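# Untie plastic bag handles and spread their bases apart

## Task

Undo the knot joining the plastic bag's handles, then draw the two handle bases well away from each other, with every item still inside the bag.

## Robot and tools

Robot: two arms, left_arm and right_arm, each ending in a two-finger parallel gripper. left_arm is mounted on the +y side near (-0.004, +0.371, +0.046) m and right_arm on the -y side near (-0.021, -0.322, +0.026) m. Arm names do not match image sides. A camera stand sits behind the arms.

Frame: all positions, poses and offsets use the scene frame. Its origin is at table-top height, halfway between the nominal arm bases; +x points out over the table, +z up, +y toward left_arm. Rotation offsets turn each gripper about its own Hand target position. The fingers point along the gripper's +z and open and close along its y. end_effector_position is the spot between the pads, about 1 cm short of the tips. Reported poses can be a few centimetres off, more when the arm reaches far.

Row layout (shared by execute_actions and move): one flat list of 14 numbers covering both arms, even if only one moves. First left_arm: dx, dy, dz, rx, ry, rz, opening; then the same seven for right_arm. dx..rz are offsets, not poses: they count from the arm's Hand target at the start of the action or move, along scene axes. Scale: 1.0 = 0.6 m for dx, dy, dz, and 1.0 = 180 degrees for rx, ry, rz, which together form one rotation vector. Values lie in [-1, 1]; a translation longer than 1.0 gets shortened. opening is absolute, not an offset: +1 = fully open (0.094 m), -1 = closed. Sending all six pose numbers as 0 re-requests the current Hand target. A 0 in the opening slot is a real command, so repeat the present opening to leave a gripper unchanged.

execute_actions(actions, cameras): actions is a list of actions; each action is a list of up to 15 rows, one per 1/30 s step. A short action keeps its last row for the remaining steps. Every row counts from the action's starting Hand target, not from the previous row, and the next action starts fresh from the new Hand target, so a repeated offset moves again. An empty list returns state plus images. cameras: names, ["all"], or []; an unknown name voids the call.

move(target, speed, blend, opening_speed, grip_force, blocking, cameras): straight-line paths toward one 14-number row or a list of up to 15 rows. All rows count from the same starting Hand targets. speed is in m/s, 0.002 to 2.9 (default 0.25), one value or one per target; turning rate is capped at twice that in rad/s. blend (m) rounds corners in a list; 0 stops at each. opening_speed: rate of the opening command per second on the -1..+1 scale, at least 0.2; use it to close gently. grip_force: newtons per pad, 10 to 50, one value or one per arm; it persists. For this task the limit is held at roughly 25 to 37 N anyway. blocking=false returns after about 0.5 s while the motion continues. Paths do not avoid obstacles or the other arm, last at least 0.5 s and at most 10 s. The result adds a move: line such as done, off_target, moving, held or fault, plus limits (paced = pose clipped, held = steps withheld).

wait(seconds 0..10) lets the scene run with commands held. stop brakes a running move. zoom_image(camera, region [x0, y0, x1, y1] in pixels, at most 504 by 504) enlarges part of a camera's newest image. Cameras, each 672x504: cam_head_left, cam_head_right, cam_high, cam_low, cam_left_wrist, cam_right_wrist. read_manual gives licence texts only. finished_scene(scene) ends the current scene for good; pass its number.

Reading results: Hand target is the last commanded pose after clipping, and the next offsets start from it. The gripper often rests short of it; a new command, even all zeros, asks again, and any remaining gap can be sent as an offset. Orientation commands are clipped to within 40 degrees of the measured orientation. grip_measured uses the opening scale and reads up to about 2.5 mm wide when empty; it follows the command down to the force limit, so it won't reveal first contact. grip_effort_nm is the gripper motor's averaged effort (negative = closing); it is not pad force. Joint torques include gravity and wrap at ±28 N m on joints 1 to 3. Velocities reading within noise mean the arm is still. MOTOR HOT appears at 75 °C; at 90 °C the arm folds and stops working.

Cautions: check the gripper's position and tilt after each move, since friction and load can leave it low, short, tilted or moved sideways. Don't let the grippers, fingers or wrist cameras meet; a press between arms can fail the task, and so can closing one gripper on the other's fingers. Faster moves and targets set far beyond a contact push harder; move slowly near the table and bag, and to stop a push, command a target back past the gripper. Avoid paths near an arm's own base. Nothing may fall or be left off the table, nothing should spill from the bag, and don't release parts while they are moving. Long reaches, holding loads and pushing against something all heat the motors.

Each tool is called after "Emit:" as name(argument=value, ...) on one line, values as JSON.

## Session

Emit:
execute_actions(actions=[])

Scene clock: 0.00 s.
left_arm: end_effector_position=(+0.3845, +0.3534, +0.1345) grip_measured=+1.000 grip_effort_nm=n/a end_effector_quat_wxyz=(+0.576, +0.038, +0.817, -0.012) | right_arm: end_effector_position=(+0.3553, -0.3722, +0.0954) grip_measured=+1.000 grip_effort_nm=n/a end_effector_quat_wxyz=(+0.528, +0.123, +0.838, -0.065)
Joint positions: left_arm=[-0.021 1.529 0.336 0.849 0.036 0.039 0.094] | right_arm=[-0.049 1.515 0.361 0.696 0.205 0.125 0.094]
Joint velocities: within noise
Joint torques (N m): no reading
Heat: left arm: 36 °C; right arm: 37 °C.
Hand target: left_arm +0.3863, +0.3533, +0.1385; +0.580, +0.038, +0.814, -0.011 | right_arm +0.3572, -0.3722, +0.0989; +0.532, +0.124, +0.835, -0.064
Tool commands: left_gripper/opening=+1.0 right_gripper/opening=+1.0

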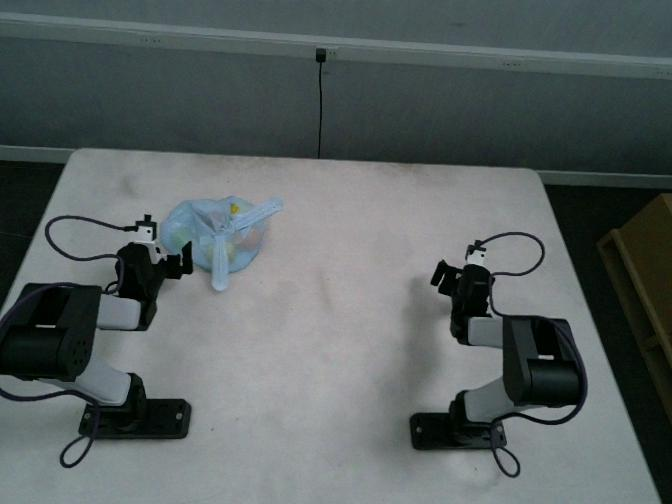

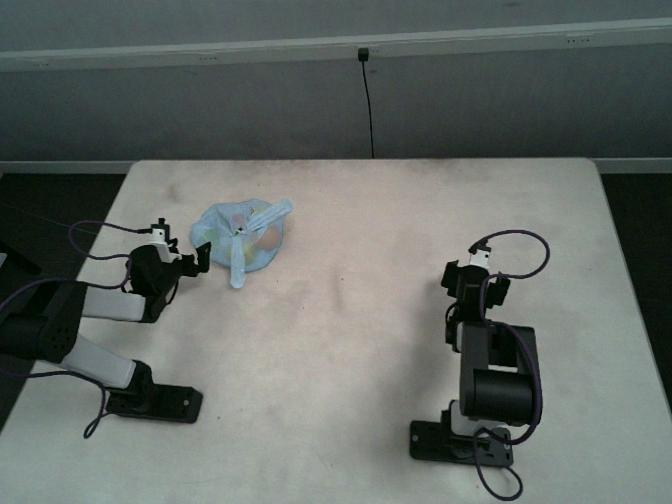

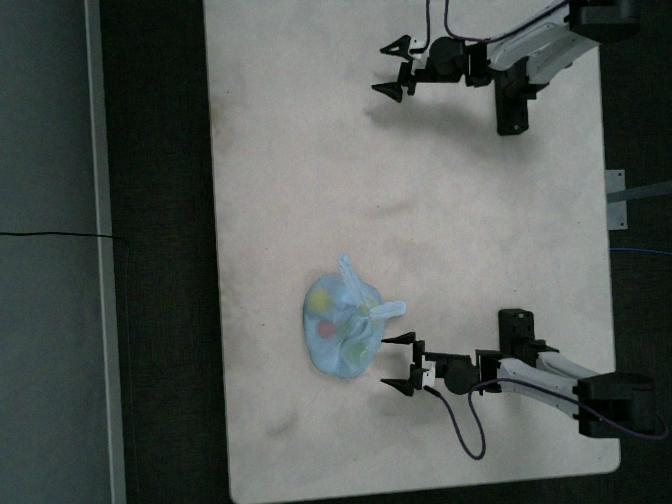

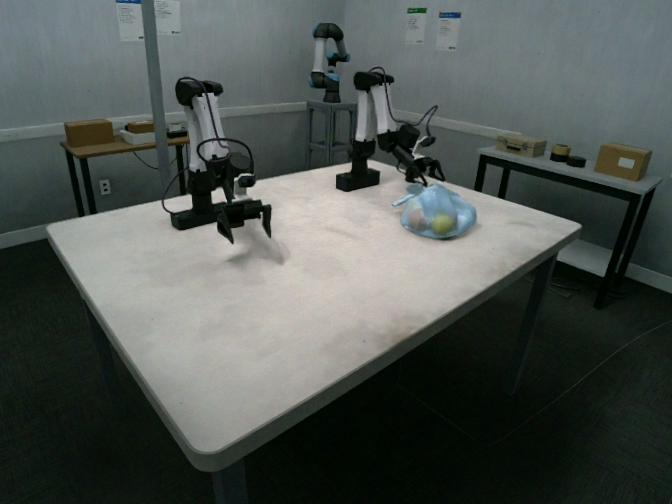

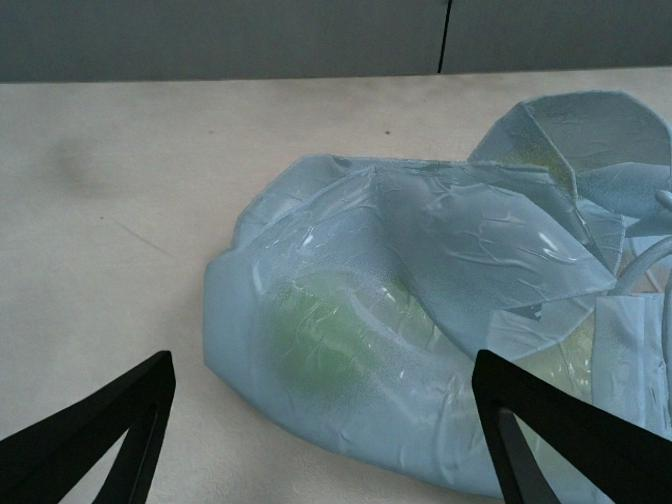

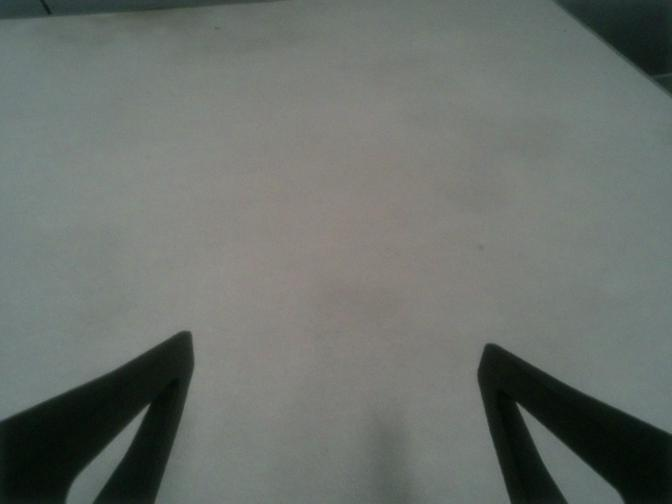

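Emit:
zoom_image(camera="cam_high", region=[280, 240, 440, 400])

Emit:
zoom_image(camera="cam_head_left", region=[140, 180, 300, 300])

Emit:
zoom_image(camera="cam_low", region=[370, 140, 510, 260])

Emit:
zoom_image(camera="cam_head_right", region=[170, 180, 310, 300])

Scaled by 3.150 from the camera's 672x504 image, which has a finer 960x720 frame.

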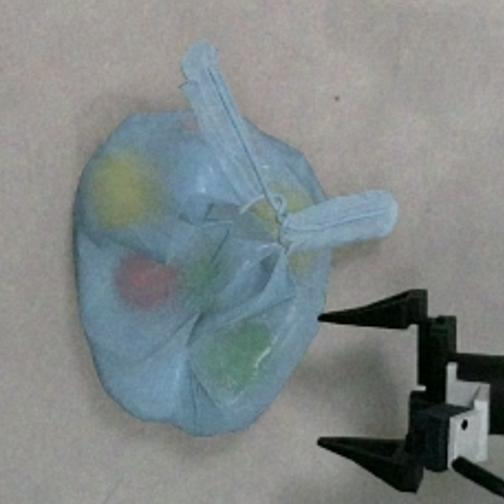

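Scaled by 3.150 from the camera's 672x504 image, which has a finer 960x720 frame.

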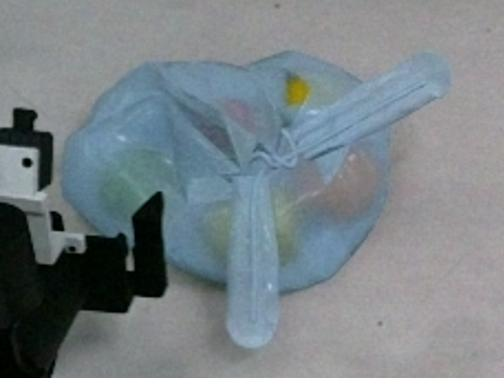

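Scaled by 3.600 from the camera's 672x504 image, which has a finer 960x720 frame.

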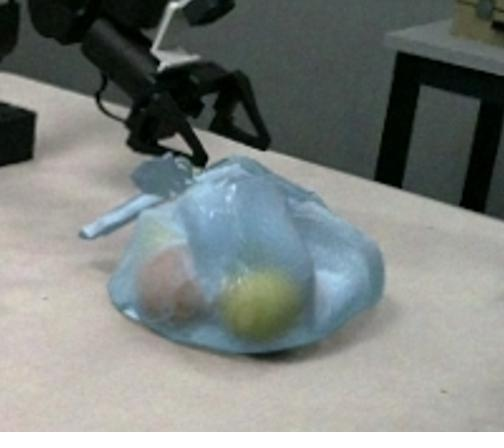

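Scaled by 3.600 from the camera's 672x504 image, which has a finer 960x720 frame.

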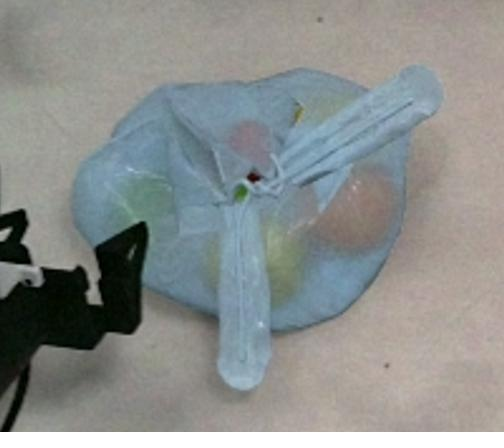

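Emit:
move(target=[-0.144,-0.212,0.136,0,0.074,0,1,0,0,0.1,0,0,0,1], cameras=["cam_left_wrist","cam_high"])

Emit:
zoom_image(camera="cam_left_wrist", region=[180, 60, 500, 300])

Scene clock: 13.93 s.
left_arm: end_effector_position=(+0.2973, +0.2285, +0.2131) grip_measured=+1.000 grip_effort_nm=0.00 end_effector_quat_wxyz=(+0.478, +0.040, +0.877, -0.015) | right_arm: end_effector_position=(+0.3528, -0.3721, +0.1468) grip_measured=+1.000 grip_effort_nm=0.00 end_effector_quat_wxyz=(+0.523, +0.123, +0.841, -0.065)
Joint positions: left_arm=[-0.693 1.082 0.685 -0.274 -0.513 -0.356 0.094] | right_arm=[-0.049 1.285 0.477 0.337 0.205 0.125 0.094]
Joint torques (N m): left_arm=[-1.39 -2.51 9.46 1.38 -0.3 -0.09] | right_arm=[-0.06 -6.17 10.51 2.26 0.13 -0.03]
Heat: left arm: 40 °C; right arm: 37 °C.
Hand target: left_arm +0.2999, +0.2260, +0.2202; +0.482, +0.036, +0.875, -0.016 | right_arm +0.3572, -0.3722, +0.1589; +0.532, +0.124, +0.835, -0.064
Off the commanded pose: left_arm 0.008 m, 1 deg | right_arm 0.013 m, 1 deg.
move: off_target (right_arm)
Images, in order (width x height): cam_high 672x504, cam_left_wrist 672x504.

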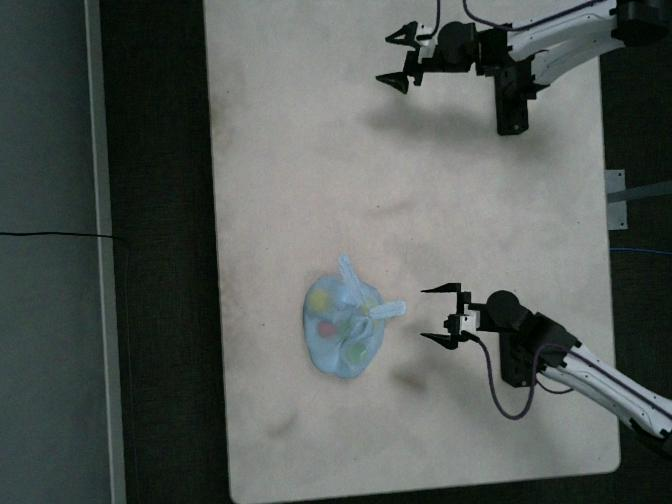

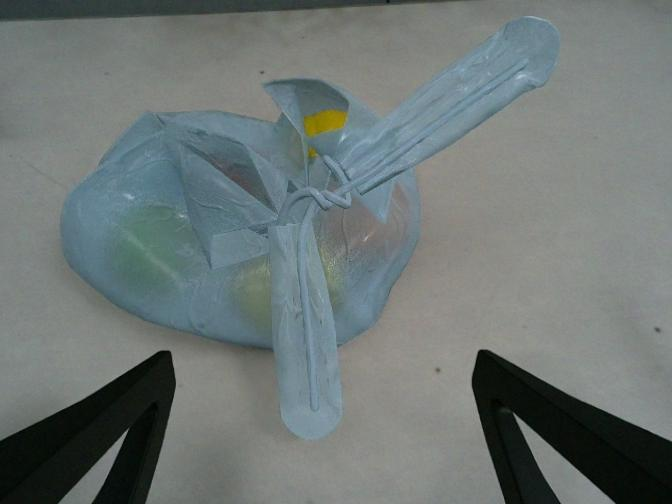

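Scaled by 1.575 from the camera's 672x504 image, which has a finer 960x720 frame.

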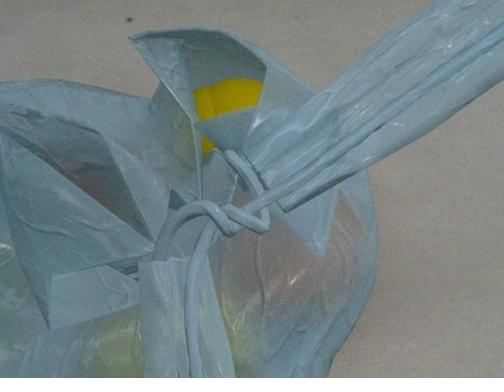

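Emit:
zoom_image(camera="cam_left_wrist", region=[260, 140, 380, 250])

Scaled by 4.200 from the camera's 672x504 image, which has a finer 960x720 frame.

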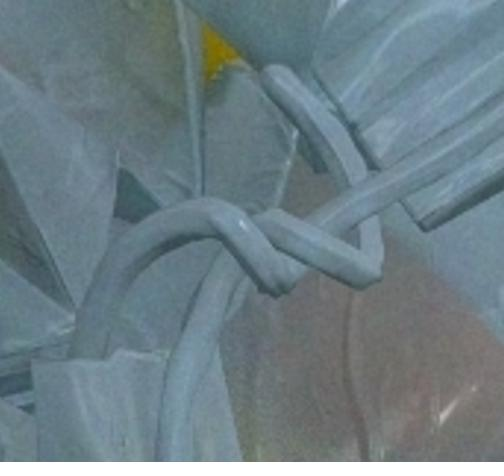

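Emit:
move(target=[0.217,0.023,0.03,0.111,0.246,-0.211,1,0,0,0,0,0,0,1], cameras=["cam_left_wrist","cam_high","cam_head_left"])

Scene clock: 58.33 s.
left_arm: end_effector_position=(+0.4278, +0.2399, +0.2384) grip_measured=+1.000 grip_effort_nm=0.00 end_effector_quat_wxyz=(+0.104, +0.378, +0.919, -0.028) | right_arm: end_effector_position=(+0.3528, -0.3721, +0.1467) grip_measured=+1.000 grip_effort_nm=0.00 end_effector_quat_wxyz=(+0.523, +0.123, +0.841, -0.065)
Joint positions: left_arm=[-0.255 2.186 2.377 -1.561 0.082 0.51 0.094] | right_arm=[-0.049 1.285 0.477 0.337 0.205 0.125 0.094]
Joint torques (N m): left_arm=[-0.5 -11.04 7.82 0.46 0.17 0.04] | right_arm=[-0.12 -6.15 10.51 2.27 0.13 -0.05]
Heat: left arm: 42 °C; right arm: 41 °C.
Hand target: left_arm +0.4301, +0.2399, +0.2381; +0.081, +0.382, +0.920, -0.034 | right_arm +0.3571, -0.3722, +0.1588; +0.532, +0.124, +0.835, -0.064
Off the commanded pose: left_arm 0.002 m, 3 deg | right_arm 0.013 m, 1 deg.
joint sent to its limit (left arm) — joint 4 (wrist pitch), lower limit. The joint targets are off in orientation, not in position.
move: off_target (left_arm, right_arm)
Images, in order (width x height): cam_head_left 672x504, cam_high 672x504, cam_left_wrist 672x504.

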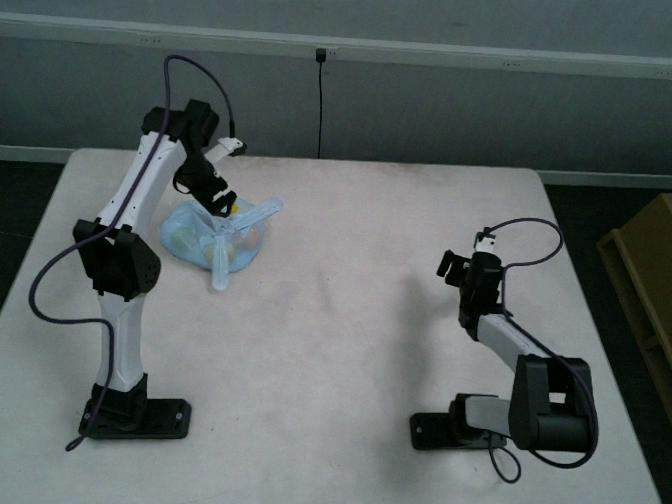

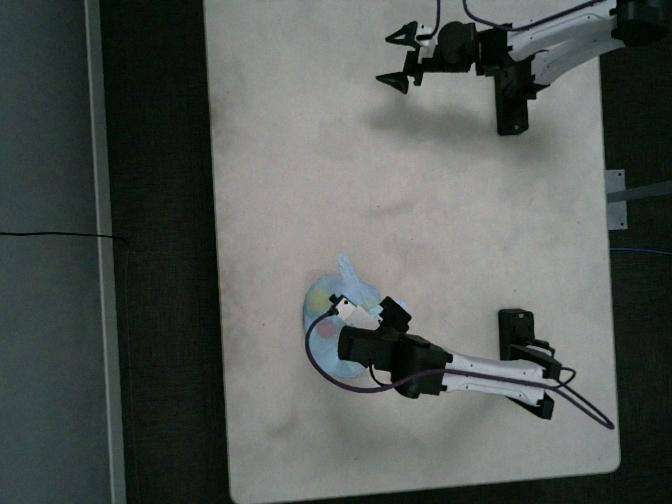

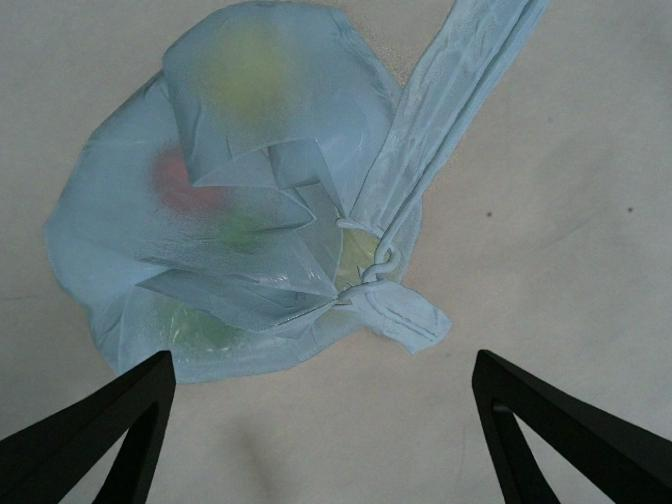

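Emit:
zoom_image(camera="cam_left_wrist", region=[310, 200, 460, 360])

Scaled by 3.150 from the camera's 672x504 image, which has a finer 960x720 frame.

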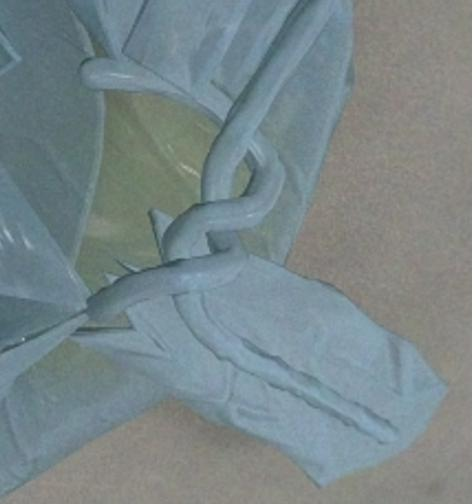

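Emit:
move(target=[-0.025,-0.010,-0.063,0,-0.03,0.5,-0.4,0,0,0,0,0,0,1], cameras=["cam_left_wrist"])

Emit:
zoom_image(camera="cam_left_wrist", region=[240, 200, 440, 400])

Scene clock: 79.00 s.
left_arm: end_effector_position=(+0.4131, +0.2358, +0.2021) grip_measured=-0.398 grip_effort_nm=-0.12 end_effector_quat_wxyz=(+0.119, -0.379, +0.917, +0.044) | right_arm: end_effector_position=(+0.3528, -0.3721, +0.1467) grip_measured=+1.000 grip_effort_nm=0.00 end_effector_quat_wxyz=(+0.523, +0.123, +0.841, -0.065)
Joint positions: left_arm=[-0.397 2.162 2.182 -1.486 -0.232 -1.176 0.028] | right_arm=[-0.049 1.285 0.477 0.337 0.205 0.125 0.094]
Joint torques (N m): left_arm=[-1.47 -10.58 7.94 0.21 -0.31 -0.17] | right_arm=[-0.06 -6.17 10.52 2.26 0.14 -0.04]
Heat: left arm: 43 °C; right arm: 43 °C.
Hand target: left_arm +0.4151, +0.2340, +0.2002; +0.120, -0.379, +0.916, +0.050 | right_arm +0.3571, -0.3722, +0.1588; +0.532, +0.124, +0.835, -0.064
Off the commanded pose: left_arm 0.003 m, 1 deg | right_arm 0.013 m, 1 deg.
move: off_target (right_arm)
Images, in order (width x height): cam_left_wrist 672x504.

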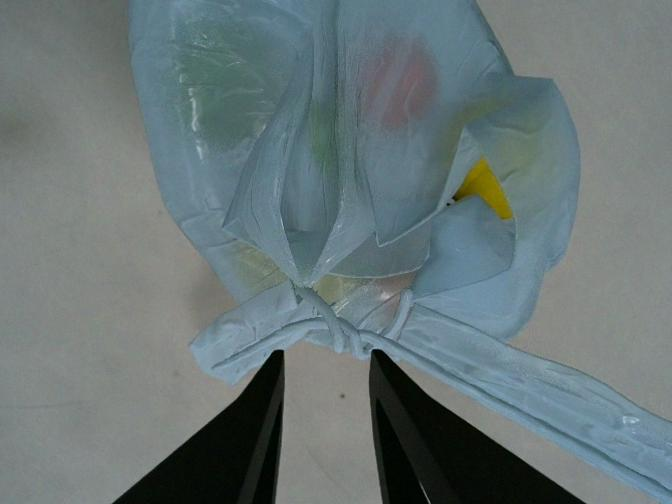

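Scaled by 2.520 from the camera's 672x504 image, which has a finer 960x720 frame.

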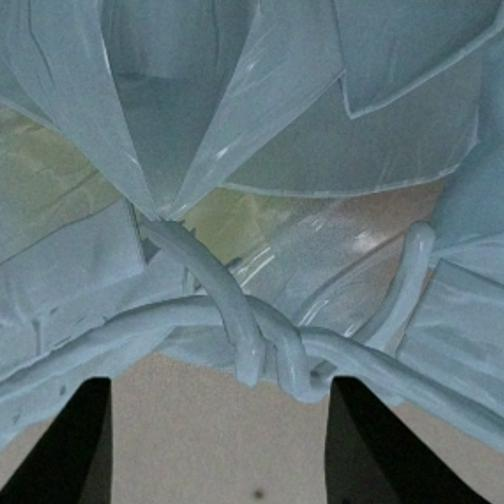

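Emit:
move(target=[0.0003,0.006,-0.087,0,0,0,-0.5,0,0,0,0,0,0,1], cameras=["cam_left_wrist"], speed=0.12)

Emit:
zoom_image(camera="cam_left_wrist", region=[240, 260, 440, 460])

Scene clock: 93.50 s.
left_arm: end_effector_position=(+0.4138, +0.2358, +0.1396) grip_measured=-0.498 grip_effort_nm=-0.12 end_effector_quat_wxyz=(+0.108, -0.378, +0.918, +0.056) | right_arm: end_effector_position=(+0.3528, -0.3721, +0.1467) grip_measured=+1.000 grip_effort_nm=0.00 end_effector_quat_wxyz=(+0.523, +0.123, +0.841, -0.065)
Joint positions: left_arm=[-0.397 2.162 1.934 -1.271 -0.234 -1.176 0.024] | right_arm=[-0.049 1.285 0.477 0.337 0.205 0.125 0.094]
Joint torques (N m): left_arm=[-0.66 -14.71 5.53 0.34 -0.29 -0.04] | right_arm=[-0.08 -6.17 10.48 2.26 0.13 -0.03]
Heat: left arm: 43 °C; right arm: 44 °C.
Hand target: left_arm +0.4153, +0.2376, +0.1481; +0.120, -0.380, +0.916, +0.049 | right_arm +0.3571, -0.3722, +0.1588; +0.532, +0.124, +0.835, -0.064
Off the commanded pose: left_arm 0.009 m, 2 deg | right_arm 0.013 m, 1 deg.
move: off_target (right_arm)
Images, in order (width x height): cam_left_wrist 672x504.

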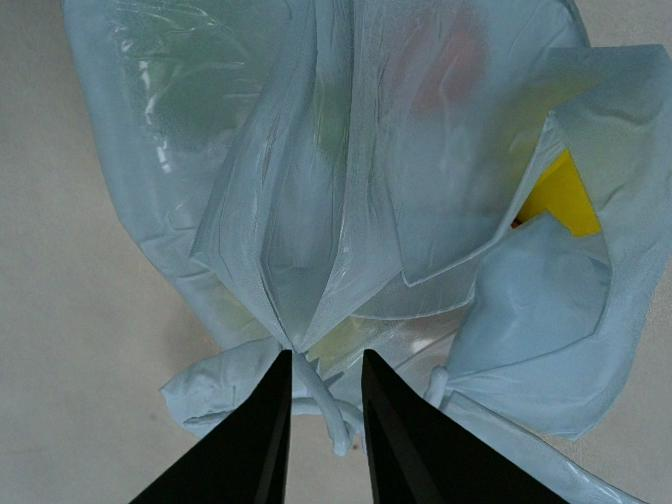

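Scaled by 2.520 from the camera's 672x504 image, which has a finer 960x720 frame.

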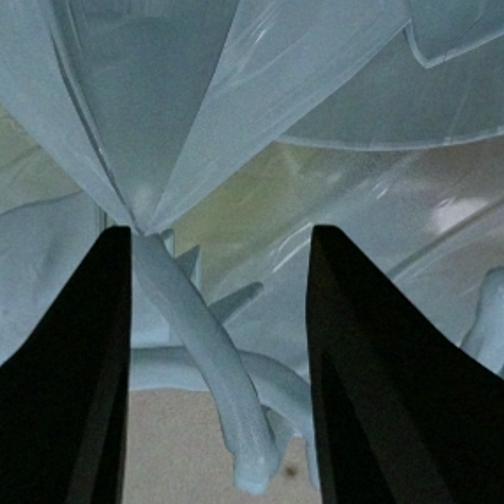

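Emit:
move(target=[[0,0.0107,0.004,0,0,0,-0.5,0,0,0,0,0,0,1]], cameras=["cam_left_wrist"], speed=0.1)

Emit:
zoom_image(camera="cam_left_wrist", region=[240, 260, 440, 460])

Scene clock: 99.03 s.
left_arm: end_effector_position=(+0.4135, +0.2417, +0.1369) grip_measured=-0.498 grip_effort_nm=-0.12 end_effector_quat_wxyz=(+0.105, -0.379, +0.917, +0.060) | right_arm: end_effector_position=(+0.3528, -0.3721, +0.1467) grip_measured=+1.000 grip_effort_nm=0.00 end_effector_quat_wxyz=(+0.523, +0.123, +0.841, -0.065)
Joint positions: left_arm=[-0.384 2.162 1.924 -1.269 -0.234 -1.169 0.024] | right_arm=[-0.049 1.285 0.477 0.337 0.205 0.125 0.094]
Joint torques (N m): left_arm=[-0.46 -15.79 5.52 0.36 -0.28 0.04] | right_arm=[-0.09 -6.15 10.51 2.27 0.14 -0.03]
Heat: left arm: 42 °C; right arm: 44 °C.
Hand target: left_arm +0.4152, +0.2440, +0.1504; +0.120, -0.380, +0.916, +0.050 | right_arm +0.3572, -0.3722, +0.1589; +0.532, +0.124, +0.835, -0.064
Off the commanded pose: left_arm 0.014 m, 2 deg | right_arm 0.013 m, 1 deg.
move: off_target (left_arm, right_arm)
Images, in order (width x height): cam_left_wrist 672x504.

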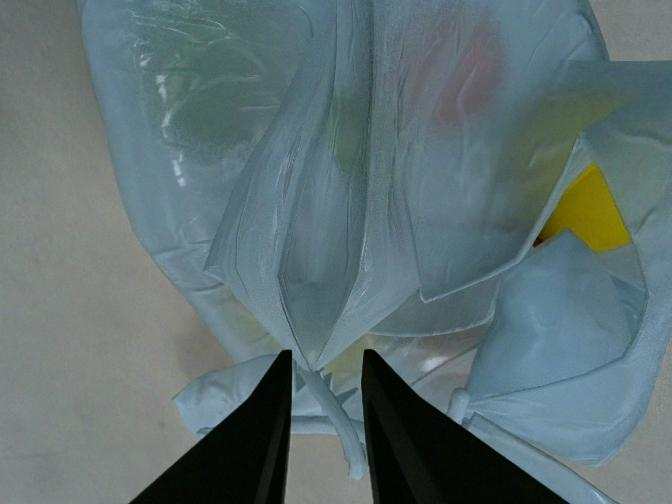

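Scaled by 2.520 from the camera's 672x504 image, which has a finer 960x720 frame.

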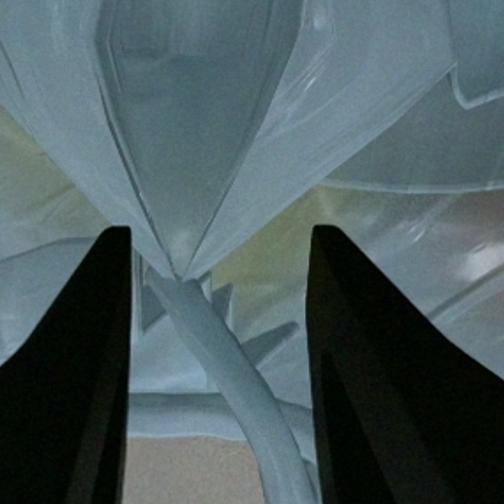

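Emit:
move(target=[0.0003,-0.0007,-0.010,0,0,0,-1,0,0,0,0,0,0,1], cameras=["cam_left_wrist"], opening_speed=0.5)

Emit:
zoom_image(camera="cam_left_wrist", region=[240, 260, 440, 460])

Scene clock: 102.77 s.
left_arm: end_effector_position=(+0.4137, +0.2416, +0.1314) grip_measured=-0.875 grip_effort_nm=-0.59 end_effector_quat_wxyz=(+0.105, -0.379, +0.917, +0.060) | right_arm: end_effector_position=(+0.3528, -0.3721, +0.1467) grip_measured=+1.000 grip_effort_nm=0.00 end_effector_quat_wxyz=(+0.523, +0.123, +0.841, -0.065)
Joint positions: left_arm=[-0.384 2.162 1.902 -1.246 -0.234 -1.168 0.006] | right_arm=[-0.049 1.285 0.477 0.337 0.205 0.125 0.094]
Joint torques (N m): left_arm=[-0.54 -15.68 5.5 0.35 -0.28 0.01] | right_arm=[-0.08 -6.15 10.48 2.26 0.14 -0.03]
Heat: left arm: 42 °C; right arm: 44 °C.
Hand target: left_arm +0.4155, +0.2436, +0.1445; +0.120, -0.380, +0.916, +0.049 | right_arm +0.3572, -0.3722, +0.1589; +0.532, +0.124, +0.835, -0.064
Off the commanded pose: left_arm 0.013 m, 2 deg | right_arm 0.013 m, 1 deg.
move: off_target (left_arm, right_arm)
Images, in order (width x height): cam_left_wrist 672x504.

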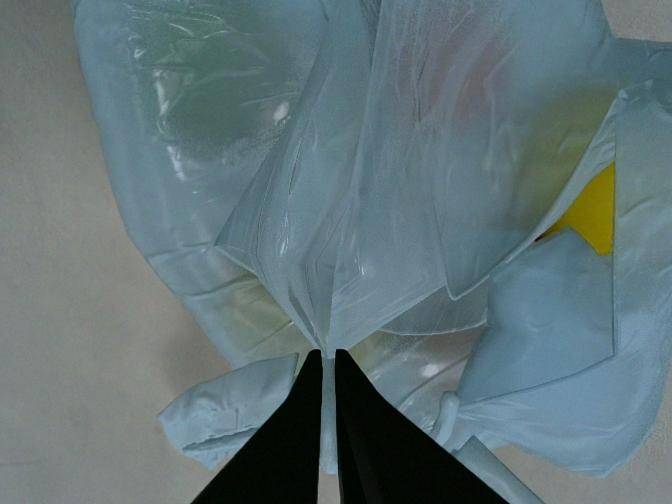

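Scaled by 2.520 from the camera's 672x504 image, which has a finer 960x720 frame.

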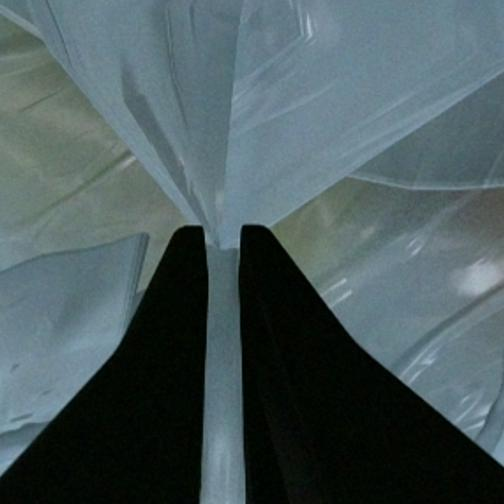

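Emit:
move(target=[0.025,0.045,0.045,0,0,0,-1,0,0,0,0,0,0,1], cameras=["cam_left_wrist","cam_head_right","cam_low"], speed=0.08)

Emit:
zoom_image(camera="cam_head_right", region=[170, 180, 310, 300])

Scene clock: 106.20 s.
left_arm: end_effector_position=(+0.4285, +0.2708, +0.1605) grip_measured=-0.875 grip_effort_nm=-0.59 end_effector_quat_wxyz=(+0.112, -0.381, +0.916, +0.057) | right_arm: end_effector_position=(+0.3528, -0.3721, +0.1467) grip_measured=+1.000 grip_effort_nm=0.00 end_effector_quat_wxyz=(+0.523, +0.123, +0.841, -0.065)
Joint positions: left_arm=[-0.31 2.162 2.015 -1.327 -0.234 -1.095 0.006] | right_arm=[-0.049 1.285 0.477 0.337 0.205 0.125 0.094]
Joint torques (N m): left_arm=[-0.73 -13.59 8.05 0.26 -0.19 0.03] | right_arm=[-0.08 -6.16 10.48 2.26 0.15 -0.03]
Heat: left arm: 42 °C; right arm: 44 °C.
Hand target: left_arm +0.4304, +0.2705, +0.1714; +0.120, -0.379, +0.916, +0.050 | right_arm +0.3572, -0.3722, +0.1589; +0.532, +0.124, +0.835, -0.064
Off the commanded pose: left_arm 0.011 m, 1 deg | right_arm 0.013 m, 1 deg.
move: off_target (left_arm, right_arm)
Images, in order (width x height): cam_head_right 672x504, cam_low 672x504, cam_left_wrist 672x504.

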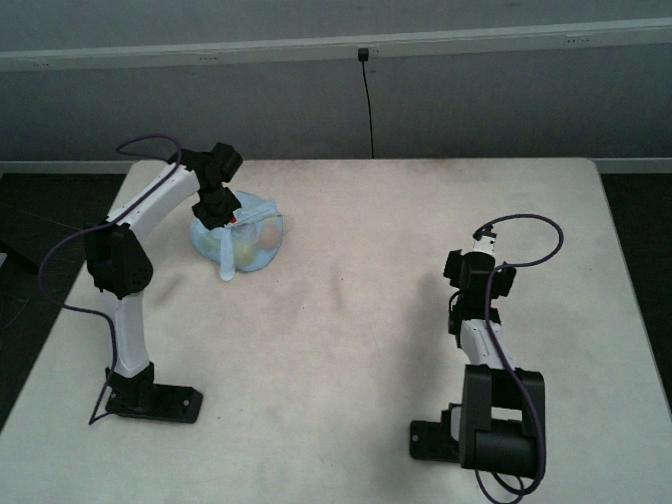

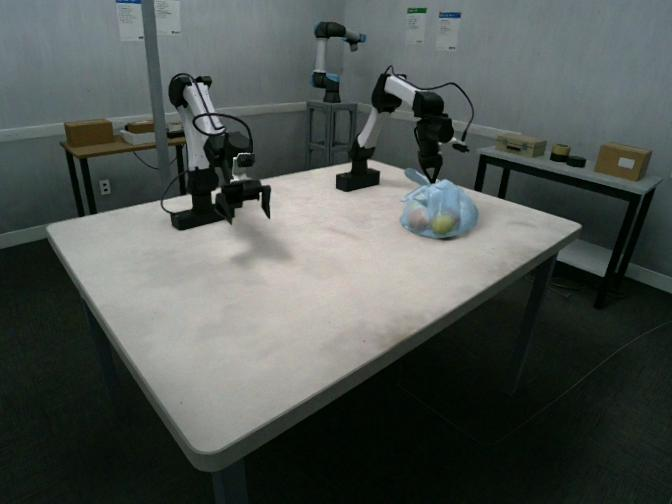

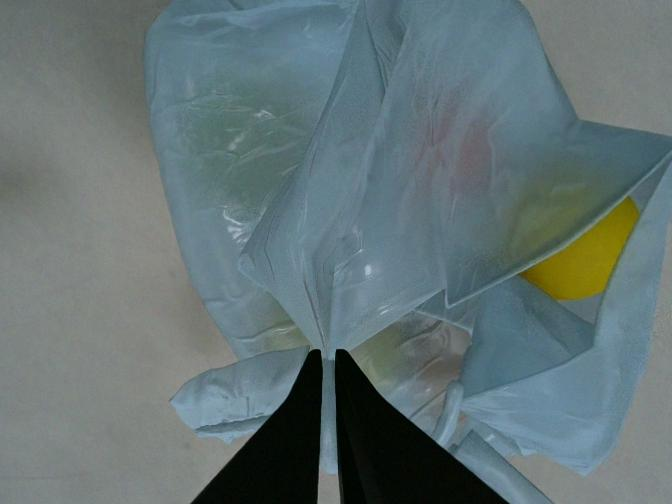

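Scaled by 3.600 from the camera's 672x504 image, which has a finer 960x720 frame.

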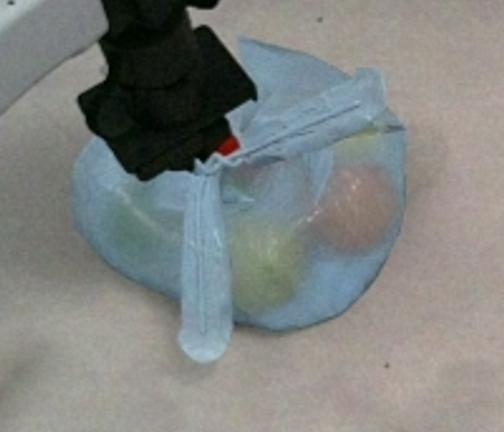

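Emit:
move(target=[0.0,0.08,0.03,0,0,0,-1,0,0,0,0,0,0,1], cameras=["cam_left_wrist","cam_head_right"], speed=0.08)

Emit:
zoom_image(camera="cam_head_right", region=[170, 180, 310, 300])

Scene clock: 110.33 s.
left_arm: end_effector_position=(+0.4328, +0.3180, +0.1734) grip_measured=-0.875 grip_effort_nm=-0.59 end_effector_quat_wxyz=(+0.110, -0.381, +0.916, +0.060) | right_arm: end_effector_position=(+0.3528, -0.3721, +0.1467) grip_measured=+1.000 grip_effort_nm=0.00 end_effector_quat_wxyz=(+0.523, +0.123, +0.841, -0.065)
Joint positions: left_arm=[-0.2 2.129 2.015 -1.342 -0.222 -0.982 0.006] | right_arm=[-0.049 1.285 0.477 0.337 0.205 0.125 0.094]
Joint torques (N m): left_arm=[-0.77 -15.45 6.69 0.25 -0.15 0.04] | right_arm=[-0.1 -6.17 10.51 2.26 0.14 -0.02]
Heat: left arm: 42 °C; right arm: 45 °C.
Hand target: left_arm +0.4304, +0.3185, +0.1895; +0.120, -0.379, +0.916, +0.050 | right_arm +0.3572, -0.3722, +0.1589; +0.532, +0.124, +0.835, -0.064
Off the commanded pose: left_arm 0.016 m, 2 deg | right_arm 0.013 m, 1 deg.
move: off_target (left_arm, right_arm)
Images, in order (width x height): cam_head_right 672x504, cam_left_wrist 672x504.

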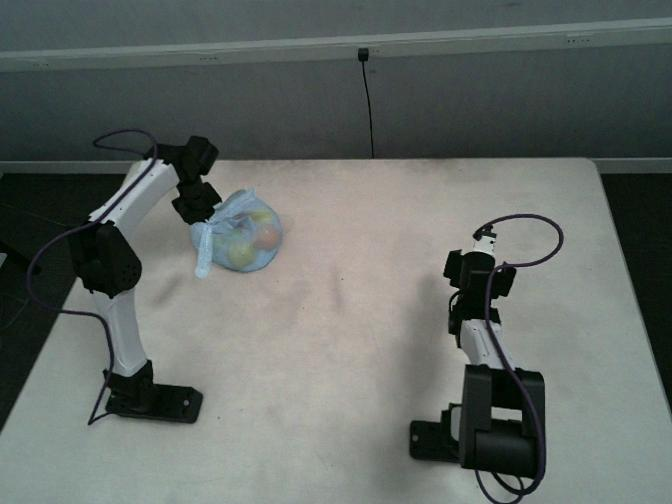

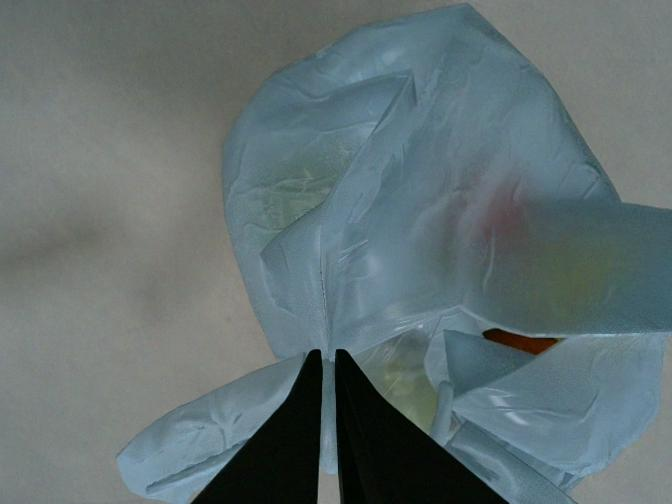

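Scaled by 3.600 from the camera's 672x504 image, which has a finer 960x720 frame.

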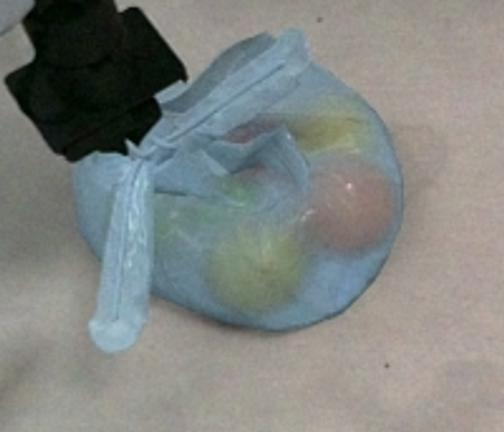

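Emit:
move(target=[-0.06,-0.5,0.01,0,0,0,-1,0,0,0,0,0,0,1], cameras=["cam_left_wrist","cam_head_right","cam_high"], speed=0.12)

Emit:
zoom_image(camera="cam_head_right", region=[220, 180, 360, 300])

Scene clock: 116.67 s.
left_arm: end_effector_position=(+0.3932, +0.0226, +0.1977) grip_measured=-0.875 grip_effort_nm=-0.59 end_effector_quat_wxyz=(+0.181, -0.356, +0.914, -0.071) | right_arm: end_effector_position=(+0.3528, -0.3721, +0.1467) grip_measured=+1.000 grip_effort_nm=0.00 end_effector_quat_wxyz=(+0.523, +0.123, +0.841, -0.065)
Joint positions: left_arm=[-0.803 2.559 2.836 -1.57 -0.28 -1.514 0.006] | right_arm=[-0.049 1.285 0.477 0.337 0.205 0.125 0.094]
Joint torques (N m): left_arm=[-1.18 -13.12 7.69 0.61 -0.23 -0.14] | right_arm=[-0.1 -6.13 10.54 2.26 0.14 -0.04]
Heat: left arm: 42 °C; right arm: 45 °C.
Hand target: left_arm +0.3945, +0.0185, +0.1955; +0.120, -0.380, +0.916, +0.049 | right_arm +0.3572, -0.3722, +0.1589; +0.532, +0.124, +0.835, -0.064
Off the commanded pose: left_arm 0.005 m, 16 deg | right_arm 0.013 m, 1 deg.
joint sent to its limit (left arm) — joint 4 (wrist pitch), lower limit. The joint targets are off in orientation, not in position.
move: off_target (left_arm, right_arm)
Images, in order (width x height): cam_head_right 672x504, cam_high 672x504, cam_left_wrist 672x504.

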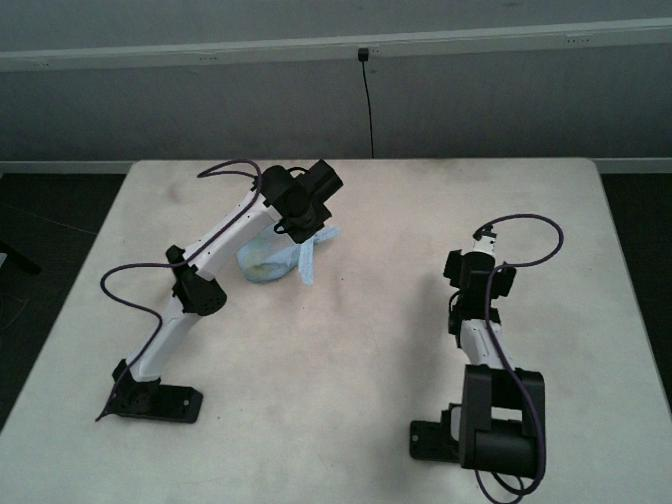

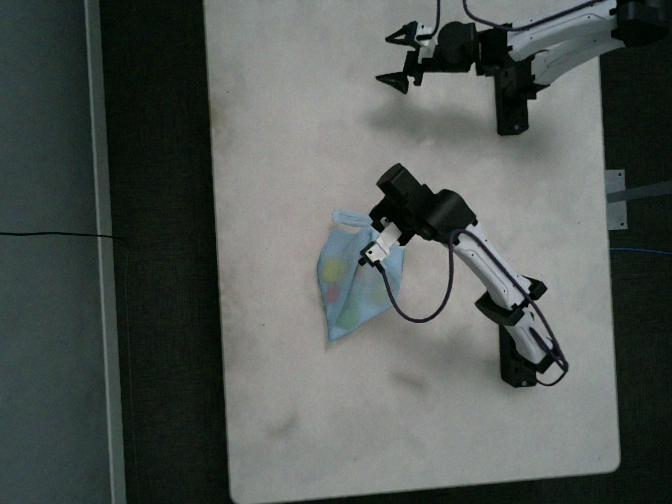

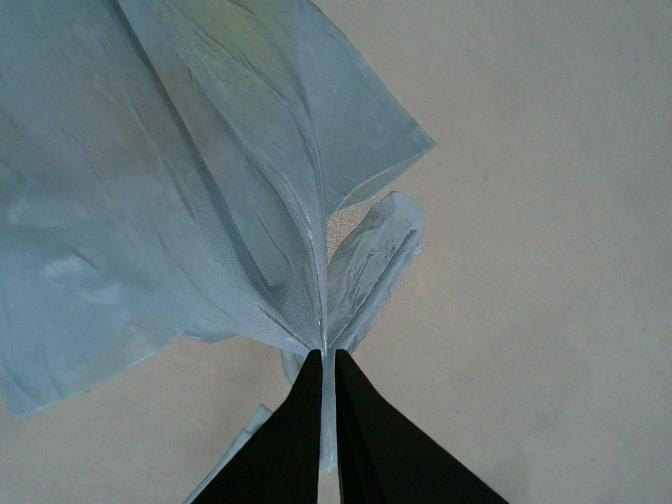

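Scaled by 3.600 from the camera's 672x504 image, which has a finer 960x720 frame.

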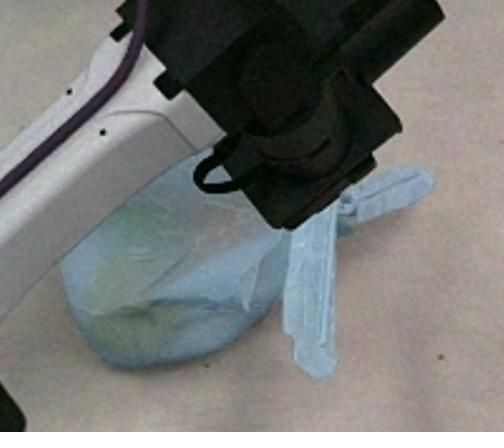

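Emit:
move(target=[0,0,0,0,0,0,-1,-0.13,0.424,0.185,-0.016,0.025,0.366,1], cameras=["cam_right_wrist","cam_head_right","cam_high"], speed=0.25)

Emit:
zoom_image(camera="cam_right_wrist", region=[200, 80, 480, 320])

Scene clock: 124.77 s.
left_arm: end_effector_position=(+0.3932, +0.0226, +0.1977) grip_measured=-0.875 grip_effort_nm=-0.59 end_effector_quat_wxyz=(+0.181, -0.356, +0.914, -0.071) | right_arm: end_effector_position=(+0.2797, -0.1222, +0.2623) grip_measured=+1.000 grip_effort_nm=0.00 end_effector_quat_wxyz=(+0.452, -0.355, +0.792, +0.207)
Joint positions: left_arm=[-0.803 2.559 2.836 -1.57 -0.28 -1.515 0.006] | right_arm=[0.396 1.124 0.934 -0.386 -0.382 -0.23 0.094]
Joint torques (N m): left_arm=[-1.2 -13.12 7.71 0.61 -0.24 -0.09] | right_arm=[0.4 -3.07 11.77 2.13 -0.24 -0.17]
Heat: left arm: 43 °C; right arm: 46 °C.
Hand target: left_arm +0.3945, +0.0185, +0.1955; +0.120, -0.380, +0.916, +0.049 | right_arm +0.2792, -0.1178, +0.2698; +0.453, -0.366, +0.786, +0.211
Off the commanded pose: left_arm 0.005 m, 16 deg | right_arm 0.009 m, 1 deg.
joint sent to its limit (left arm) — joint 4 (wrist pitch), lower limit. The joint targets are off in orientation, not in position.
move: off_target (left_arm)
Images, in order (width x height): cam_head_right 672x504, cam_high 672x504, cam_right_wrist 672x504.

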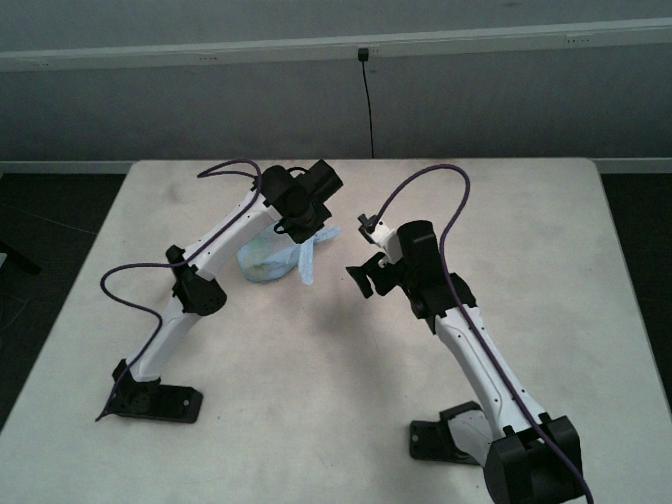

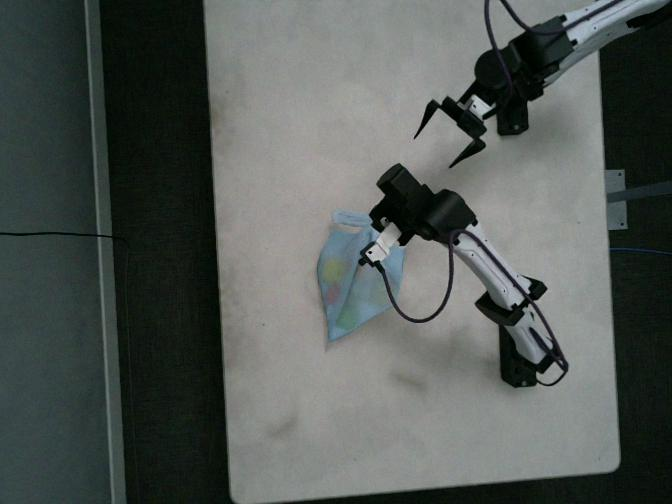

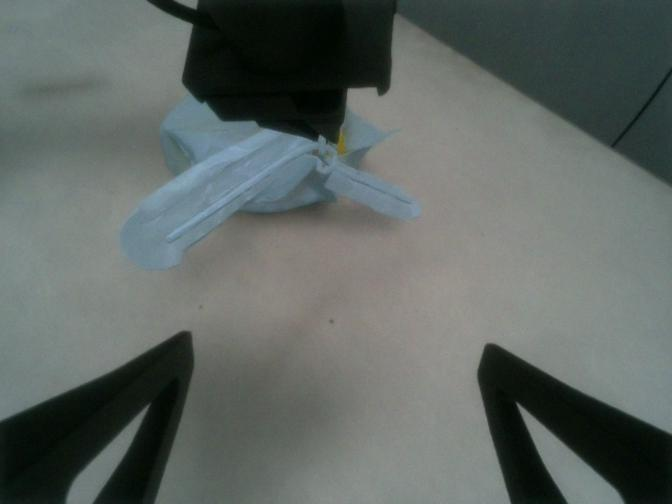

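Scaled by 1.800 from the camera's 672x504 image, which has a finer 960x720 frame.

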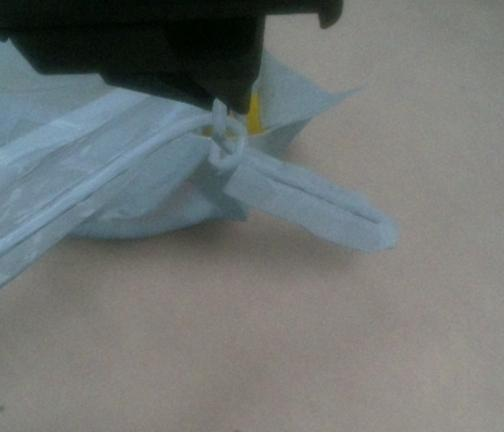

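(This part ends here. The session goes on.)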